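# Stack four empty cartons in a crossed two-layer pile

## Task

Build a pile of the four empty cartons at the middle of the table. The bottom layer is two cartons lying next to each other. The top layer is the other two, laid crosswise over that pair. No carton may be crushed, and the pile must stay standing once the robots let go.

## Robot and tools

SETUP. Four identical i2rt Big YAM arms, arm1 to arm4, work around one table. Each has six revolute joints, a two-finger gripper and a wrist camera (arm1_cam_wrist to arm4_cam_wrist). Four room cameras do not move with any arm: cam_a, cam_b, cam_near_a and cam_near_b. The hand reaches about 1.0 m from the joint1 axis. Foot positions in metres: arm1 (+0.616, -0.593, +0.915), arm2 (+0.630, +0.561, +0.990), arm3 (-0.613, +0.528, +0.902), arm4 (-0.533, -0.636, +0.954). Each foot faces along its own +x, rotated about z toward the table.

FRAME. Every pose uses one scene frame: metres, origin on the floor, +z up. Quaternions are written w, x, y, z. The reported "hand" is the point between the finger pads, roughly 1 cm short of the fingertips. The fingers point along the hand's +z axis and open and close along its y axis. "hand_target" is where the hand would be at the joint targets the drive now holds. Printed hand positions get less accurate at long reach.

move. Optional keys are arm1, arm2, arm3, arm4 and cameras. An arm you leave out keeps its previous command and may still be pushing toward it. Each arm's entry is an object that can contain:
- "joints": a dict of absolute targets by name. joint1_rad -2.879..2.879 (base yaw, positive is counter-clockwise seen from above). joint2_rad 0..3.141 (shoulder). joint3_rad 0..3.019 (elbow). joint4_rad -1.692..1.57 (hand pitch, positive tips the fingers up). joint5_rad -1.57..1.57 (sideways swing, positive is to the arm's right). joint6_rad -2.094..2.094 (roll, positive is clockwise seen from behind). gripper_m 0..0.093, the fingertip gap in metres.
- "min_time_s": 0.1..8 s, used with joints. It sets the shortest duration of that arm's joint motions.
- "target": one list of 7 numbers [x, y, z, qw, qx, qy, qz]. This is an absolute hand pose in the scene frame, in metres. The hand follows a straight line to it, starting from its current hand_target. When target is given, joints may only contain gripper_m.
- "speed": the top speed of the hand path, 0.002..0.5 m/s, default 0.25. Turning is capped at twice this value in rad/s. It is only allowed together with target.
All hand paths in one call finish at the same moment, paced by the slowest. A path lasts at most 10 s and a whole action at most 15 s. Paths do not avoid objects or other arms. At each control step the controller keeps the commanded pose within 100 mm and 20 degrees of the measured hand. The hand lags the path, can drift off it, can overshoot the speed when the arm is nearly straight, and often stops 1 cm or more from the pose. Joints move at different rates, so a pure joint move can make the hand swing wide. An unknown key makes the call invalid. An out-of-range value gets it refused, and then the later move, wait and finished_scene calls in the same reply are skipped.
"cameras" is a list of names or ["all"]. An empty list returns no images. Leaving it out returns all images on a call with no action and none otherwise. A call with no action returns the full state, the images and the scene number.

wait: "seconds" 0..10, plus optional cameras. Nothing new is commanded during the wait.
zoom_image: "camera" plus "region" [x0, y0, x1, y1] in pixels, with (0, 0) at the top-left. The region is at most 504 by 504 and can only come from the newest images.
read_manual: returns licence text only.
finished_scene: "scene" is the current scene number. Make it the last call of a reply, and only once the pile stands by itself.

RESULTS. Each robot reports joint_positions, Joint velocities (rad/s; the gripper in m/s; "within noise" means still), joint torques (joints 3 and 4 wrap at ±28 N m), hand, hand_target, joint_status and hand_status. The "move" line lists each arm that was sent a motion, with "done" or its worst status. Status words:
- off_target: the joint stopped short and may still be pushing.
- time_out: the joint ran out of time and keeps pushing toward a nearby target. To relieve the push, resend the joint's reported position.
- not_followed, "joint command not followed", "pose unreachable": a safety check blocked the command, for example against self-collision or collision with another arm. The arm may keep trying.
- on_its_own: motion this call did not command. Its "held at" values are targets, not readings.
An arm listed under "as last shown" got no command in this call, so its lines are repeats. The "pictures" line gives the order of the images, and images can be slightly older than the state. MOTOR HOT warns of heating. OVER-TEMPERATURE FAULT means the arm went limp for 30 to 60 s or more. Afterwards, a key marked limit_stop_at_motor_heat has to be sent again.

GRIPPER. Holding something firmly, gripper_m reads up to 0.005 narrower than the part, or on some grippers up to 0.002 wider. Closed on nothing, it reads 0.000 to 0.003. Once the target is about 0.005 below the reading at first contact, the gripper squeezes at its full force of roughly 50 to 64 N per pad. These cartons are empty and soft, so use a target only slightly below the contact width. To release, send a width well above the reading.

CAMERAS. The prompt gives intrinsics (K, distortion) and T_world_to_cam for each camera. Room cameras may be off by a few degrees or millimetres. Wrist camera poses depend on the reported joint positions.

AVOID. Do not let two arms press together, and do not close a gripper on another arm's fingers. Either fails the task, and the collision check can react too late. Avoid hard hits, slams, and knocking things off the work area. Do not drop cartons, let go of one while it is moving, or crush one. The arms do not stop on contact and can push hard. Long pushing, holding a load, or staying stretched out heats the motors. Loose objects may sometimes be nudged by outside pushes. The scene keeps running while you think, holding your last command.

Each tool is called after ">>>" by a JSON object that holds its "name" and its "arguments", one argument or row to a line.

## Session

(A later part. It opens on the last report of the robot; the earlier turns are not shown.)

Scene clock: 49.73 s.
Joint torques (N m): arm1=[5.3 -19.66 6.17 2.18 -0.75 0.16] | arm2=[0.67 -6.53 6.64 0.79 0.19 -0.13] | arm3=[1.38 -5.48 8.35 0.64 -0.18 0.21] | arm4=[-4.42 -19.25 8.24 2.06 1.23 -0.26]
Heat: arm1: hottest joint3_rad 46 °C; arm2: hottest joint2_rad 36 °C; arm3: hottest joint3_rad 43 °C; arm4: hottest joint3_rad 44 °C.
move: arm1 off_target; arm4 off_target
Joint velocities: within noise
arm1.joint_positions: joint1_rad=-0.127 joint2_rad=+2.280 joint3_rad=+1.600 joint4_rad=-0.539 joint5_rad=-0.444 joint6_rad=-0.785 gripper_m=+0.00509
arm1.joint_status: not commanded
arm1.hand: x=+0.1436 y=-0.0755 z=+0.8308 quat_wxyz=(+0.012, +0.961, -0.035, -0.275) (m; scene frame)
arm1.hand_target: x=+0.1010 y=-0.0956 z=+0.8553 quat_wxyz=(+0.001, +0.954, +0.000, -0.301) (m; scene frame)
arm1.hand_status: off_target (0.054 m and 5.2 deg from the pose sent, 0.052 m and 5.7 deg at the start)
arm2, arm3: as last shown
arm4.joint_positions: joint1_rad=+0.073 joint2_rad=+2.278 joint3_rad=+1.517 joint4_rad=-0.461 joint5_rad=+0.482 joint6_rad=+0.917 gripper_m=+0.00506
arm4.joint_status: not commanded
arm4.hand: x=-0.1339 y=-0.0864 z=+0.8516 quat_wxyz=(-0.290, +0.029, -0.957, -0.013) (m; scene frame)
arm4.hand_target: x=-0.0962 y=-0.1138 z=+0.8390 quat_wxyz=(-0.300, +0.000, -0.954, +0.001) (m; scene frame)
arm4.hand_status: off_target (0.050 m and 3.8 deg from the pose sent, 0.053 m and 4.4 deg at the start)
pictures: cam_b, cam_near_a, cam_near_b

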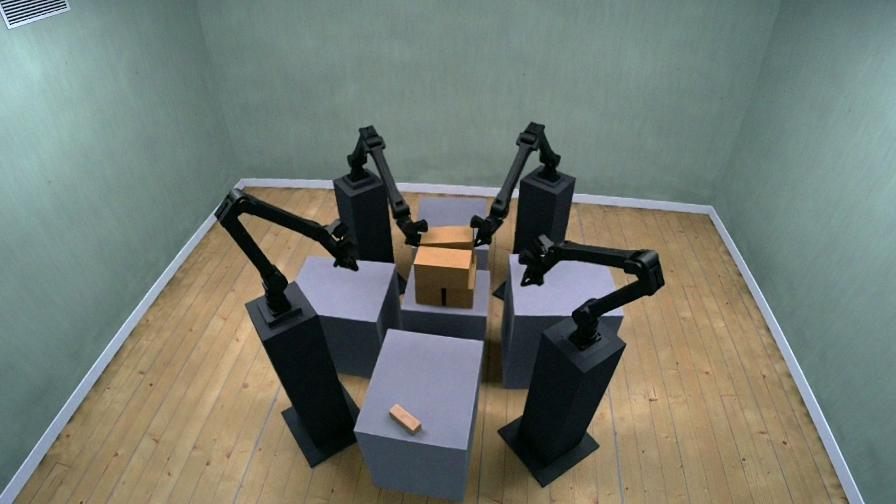

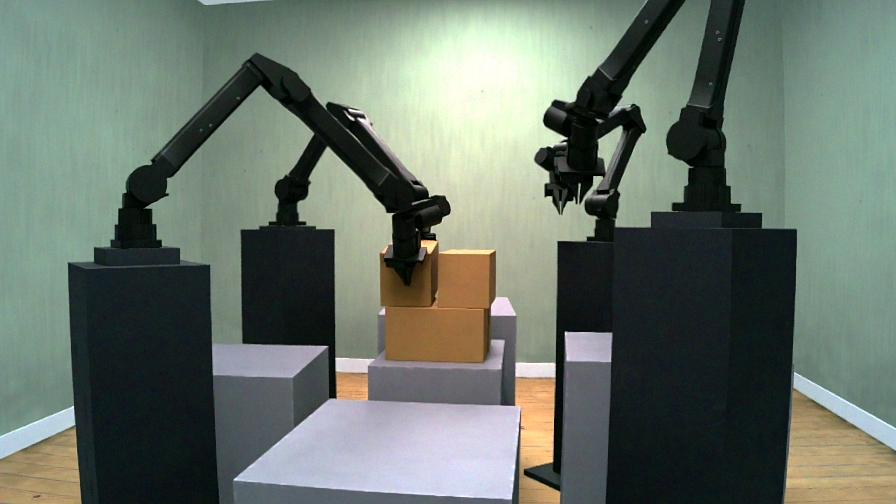

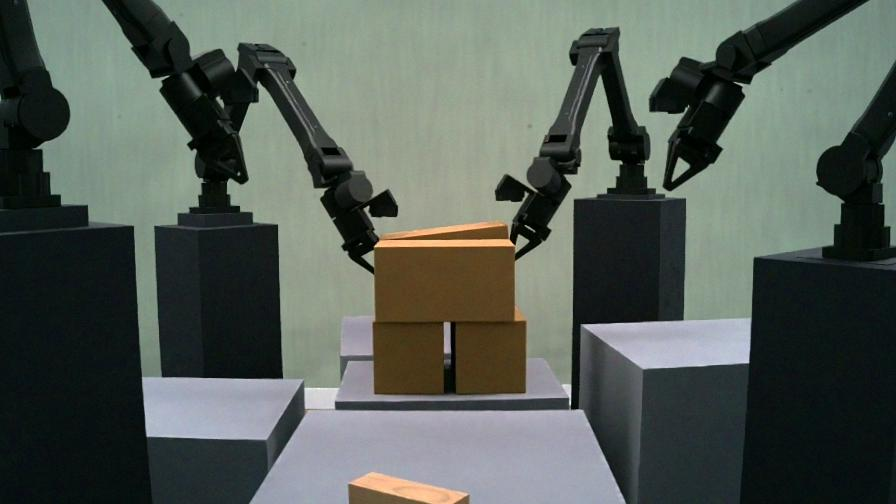

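>>> {"name": "move", "arguments": {
  "arm1": {"target": [0.101, -0.094, 0.858, 0, 0.9537, 0, -0.3007], "speed": 0.05},
  "arm4": {"target": [-0.096, -0.112, 0.79, 0.3007, 0, 0.9537, 0], "speed": 0.05},
  "cameras": ["cam_near_b","cam_near_a","cam_b"]
}}

>>> {"name": "zoom_image", "arguments": {
  "camera": "cam_b",
  "region": [380, 200, 510, 330]
}}

Scene clock: 52.30 s.
Joint torques (N m): arm1=[5.01 -19.9 6.26 1.87 -0.78 0.16] | arm2=[0.03 -6.3 6.46 0.85 0.17 -0.14] | arm3=[1.32 -5.54 8.38 0.64 -0.18 0.21] | arm4=[-4.13 -18.61 9.11 1.68 1.15 -0.24]
Heat: arm1: hottest joint3_rad 46 °C; arm2: hottest joint2_rad 36 °C; arm3: hottest joint3_rad 43 °C; arm4: hottest joint3_rad 44 °C.
move: arm1 off_target; arm4 off_target
Joint velocities: within noise
arm1.joint_positions: joint1_rad=-0.126 joint2_rad=+2.278 joint3_rad=+1.595 joint4_rad=-0.534 joint5_rad=-0.443 joint6_rad=-0.785 gripper_m=+0.00509
arm1.joint_status: not commanded
arm1.hand: x=+0.1432 y=-0.0765 z=+0.8311 quat_wxyz=(+0.011, +0.960, -0.034, -0.276) (m; scene frame)
arm1.hand_target: x=+0.1027 y=-0.0955 z=+0.8578 quat_wxyz=(+0.001, +0.954, +0.000, -0.301) (m; scene frame)
arm1.hand_status: off_target (0.053 m and 5.0 deg from the pose sent, 0.054 m and 5.2 deg at the start)
arm2, arm3: as last shown
arm4.joint_positions: joint1_rad=+0.073 joint2_rad=+2.356 joint3_rad=+1.512 joint4_rad=-0.376 joint5_rad=+0.485 joint6_rad=+0.916 gripper_m=+0.00506
arm4.joint_status: not commanded
arm4.hand: x=-0.1355 y=-0.0905 z=+0.8057 quat_wxyz=(-0.291, +0.028, -0.956, -0.013) (m; scene frame)
arm4.hand_target: x=-0.0986 y=-0.1142 z=+0.7912 quat_wxyz=(-0.300, +0.000, -0.954, +0.000) (m; scene frame)
arm4.hand_status: off_target (0.048 m and 3.7 deg from the pose sent, 0.077 m and 3.8 deg at the start)
pictures: cam_b, cam_near_a, cam_near_b

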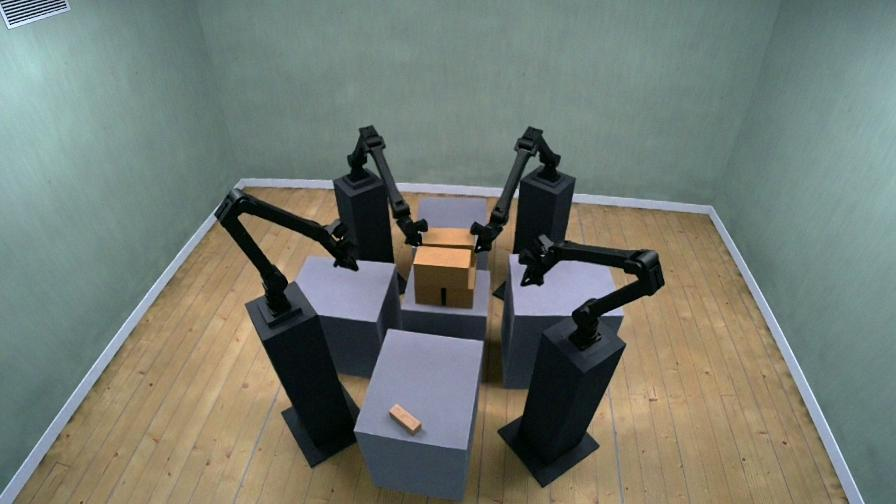

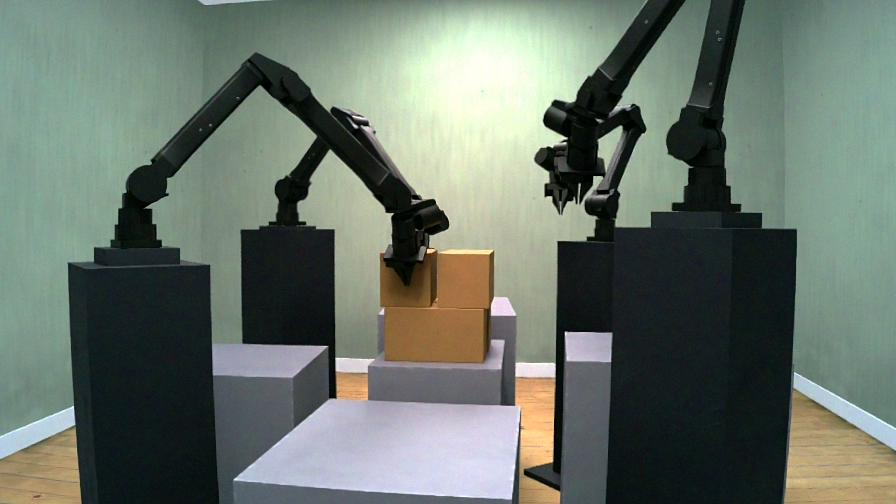

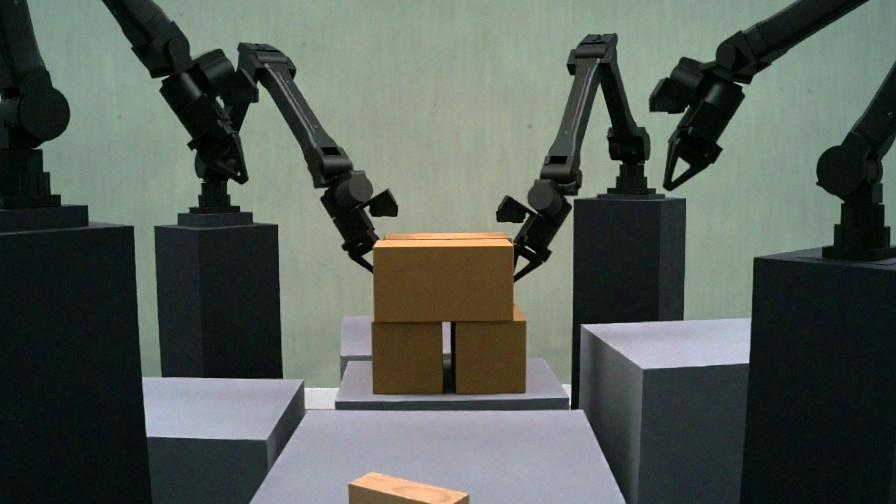

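Scaled by 3.877 from the camera's 896x504 image, which has a finer 1280x720 frame.

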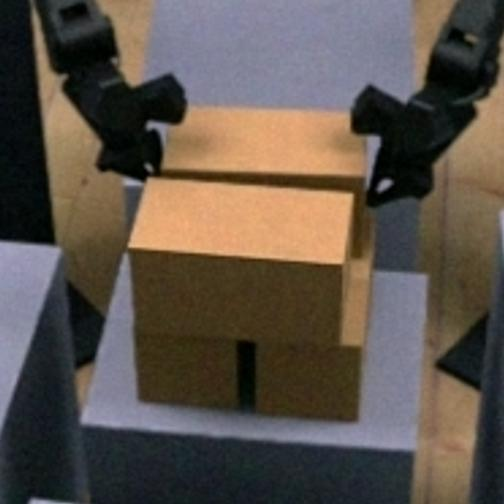

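>>> {"name": "move", "arguments": {
  "arm1": {"target": [0.19, -0.088, 0.85, 0, 0.9537, 0, -0.3007], "speed": 0.08},
  "arm4": {"target": [-0.185, -0.096, 0.825, 0.3007, 0, 0.9537, 0], "speed": 0.08},
  "cameras": ["cam_near_b","cam_near_a","cam_b"]
}}

>>> {"name": "zoom_image", "arguments": {
  "camera": "cam_b",
  "region": [380, 200, 510, 330]
}}

>>> {"name": "zoom_image", "arguments": {
  "camera": "cam_near_a",
  "region": [350, 220, 530, 380]
}}

>>> {"name": "zoom_image", "arguments": {
  "camera": "cam_near_b",
  "region": [330, 200, 570, 420]
}}

Scene clock: 55.10 s.
Joint torques (N m): arm1=[-0.85 -18.55 4.94 1.29 -0.41 0.03] | arm2=[-0.03 -6.48 6.5 0.8 0.17 -0.11] | arm3=[1.38 -5.48 8.36 0.65 -0.18 0.21] | arm4=[0.67 -21.13 6.04 0.32 0.58 -0.05]
Heat: arm1: hottest joint3_rad 45 °C; arm2: hottest joint2_rad 36 °C; arm3: hottest joint3_rad 43 °C; arm4: hottest joint3_rad 44 °C.
move: arm1 off_target; arm4 done
Joint velocities: within noise
arm1.joint_positions: joint1_rad=-0.179 joint2_rad=+2.201 joint3_rad=+1.441 joint4_rad=-0.484 joint5_rad=-0.498 joint6_rad=-0.896 gripper_m=+0.00509
arm1.joint_status: not commanded
arm1.hand: x=+0.1896 y=-0.0957 z=+0.8329 quat_wxyz=(+0.016, +0.957, -0.005, -0.290) (m; scene frame)
arm1.hand_target: x=+0.1901 y=-0.0882 z=+0.8497 quat_wxyz=(+0.000, +0.954, +0.000, -0.300) (m; scene frame)
arm1.hand_status: off_target (0.019 m and 2.3 deg from the pose sent, 0.052 m and 5.0 deg at the start)
arm2, arm3: as last shown
arm4.joint_positions: joint1_rad=+0.144 joint2_rad=+2.294 joint3_rad=+1.454 joint4_rad=-0.431 joint5_rad=+0.546 joint6_rad=+1.052 gripper_m=+0.00506
arm4.joint_status: not commanded
arm4.hand: x=-0.1778 y=-0.0911 z=+0.8271 quat_wxyz=(-0.304, -0.001, -0.953, -0.006) (m; scene frame)
arm4.hand_target: x=-0.1848 y=-0.0960 z=+0.8250 quat_wxyz=(-0.301, +0.000, -0.954, +0.000) (m; scene frame)
arm4.hand_status: done (0.009 m and 0.7 deg from the pose sent, 0.053 m and 3.7 deg at the start)
pictures: cam_b, cam_near_a, cam_near_b

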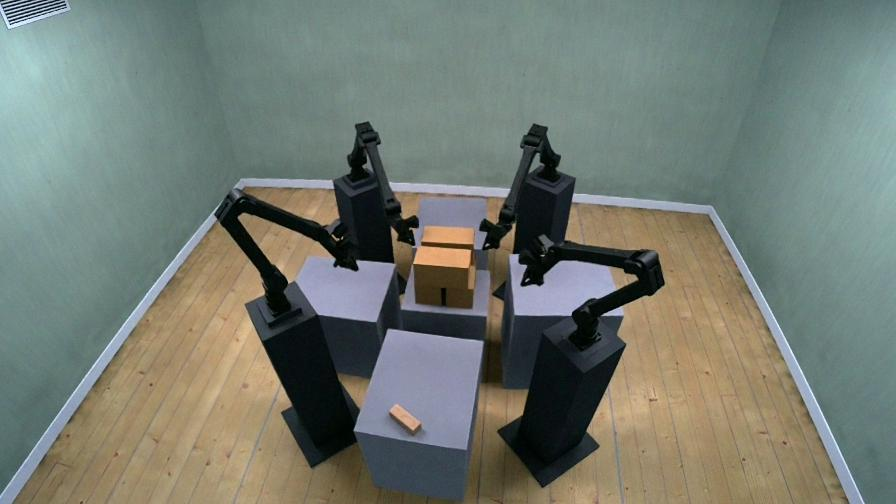

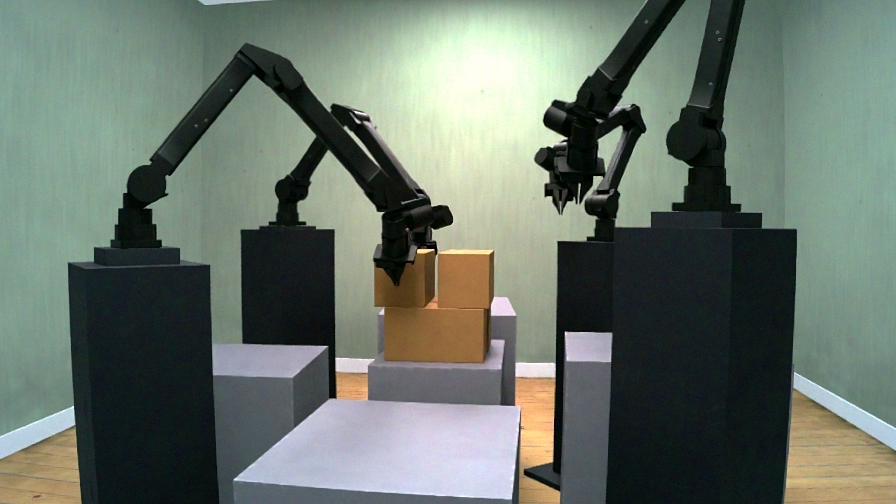

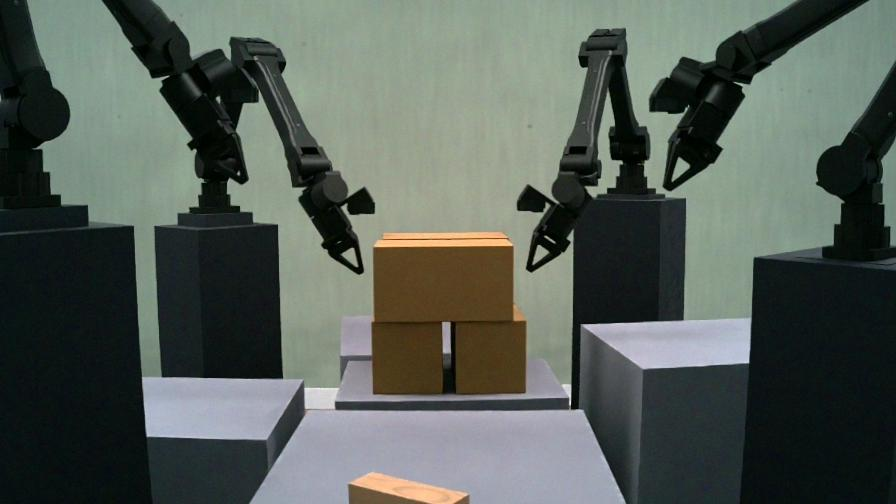

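Scaled by 3.877 from the camera's 896x504 image, which has a finer 1280x720 frame.

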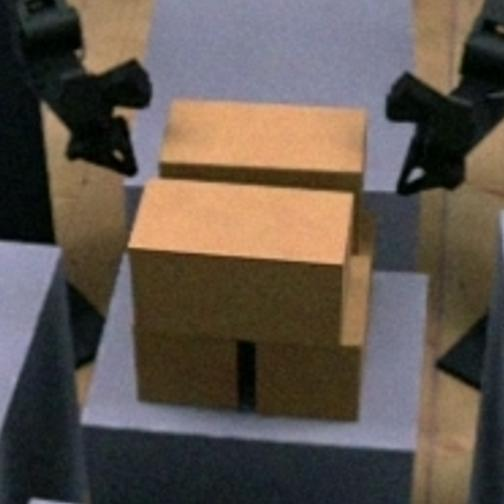

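Scaled by 2.800 from the camera's 896x504 image, which has a finer 1280x720 frame.

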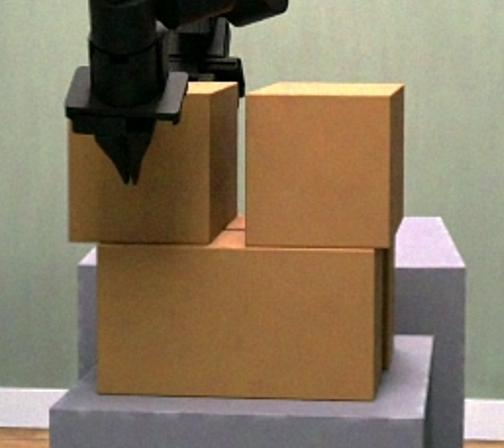

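Scaled by 2.100 from the camera's 896x504 image, which has a finer 1280x720 frame.

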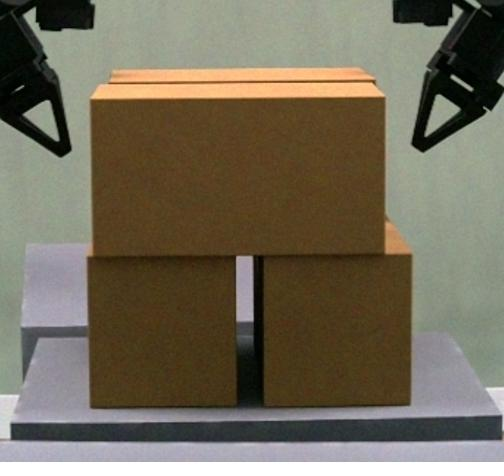

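>>> {"name": "finished_scene", "arguments": {
  "scene": 2
}}

The scene is finished: the task was done.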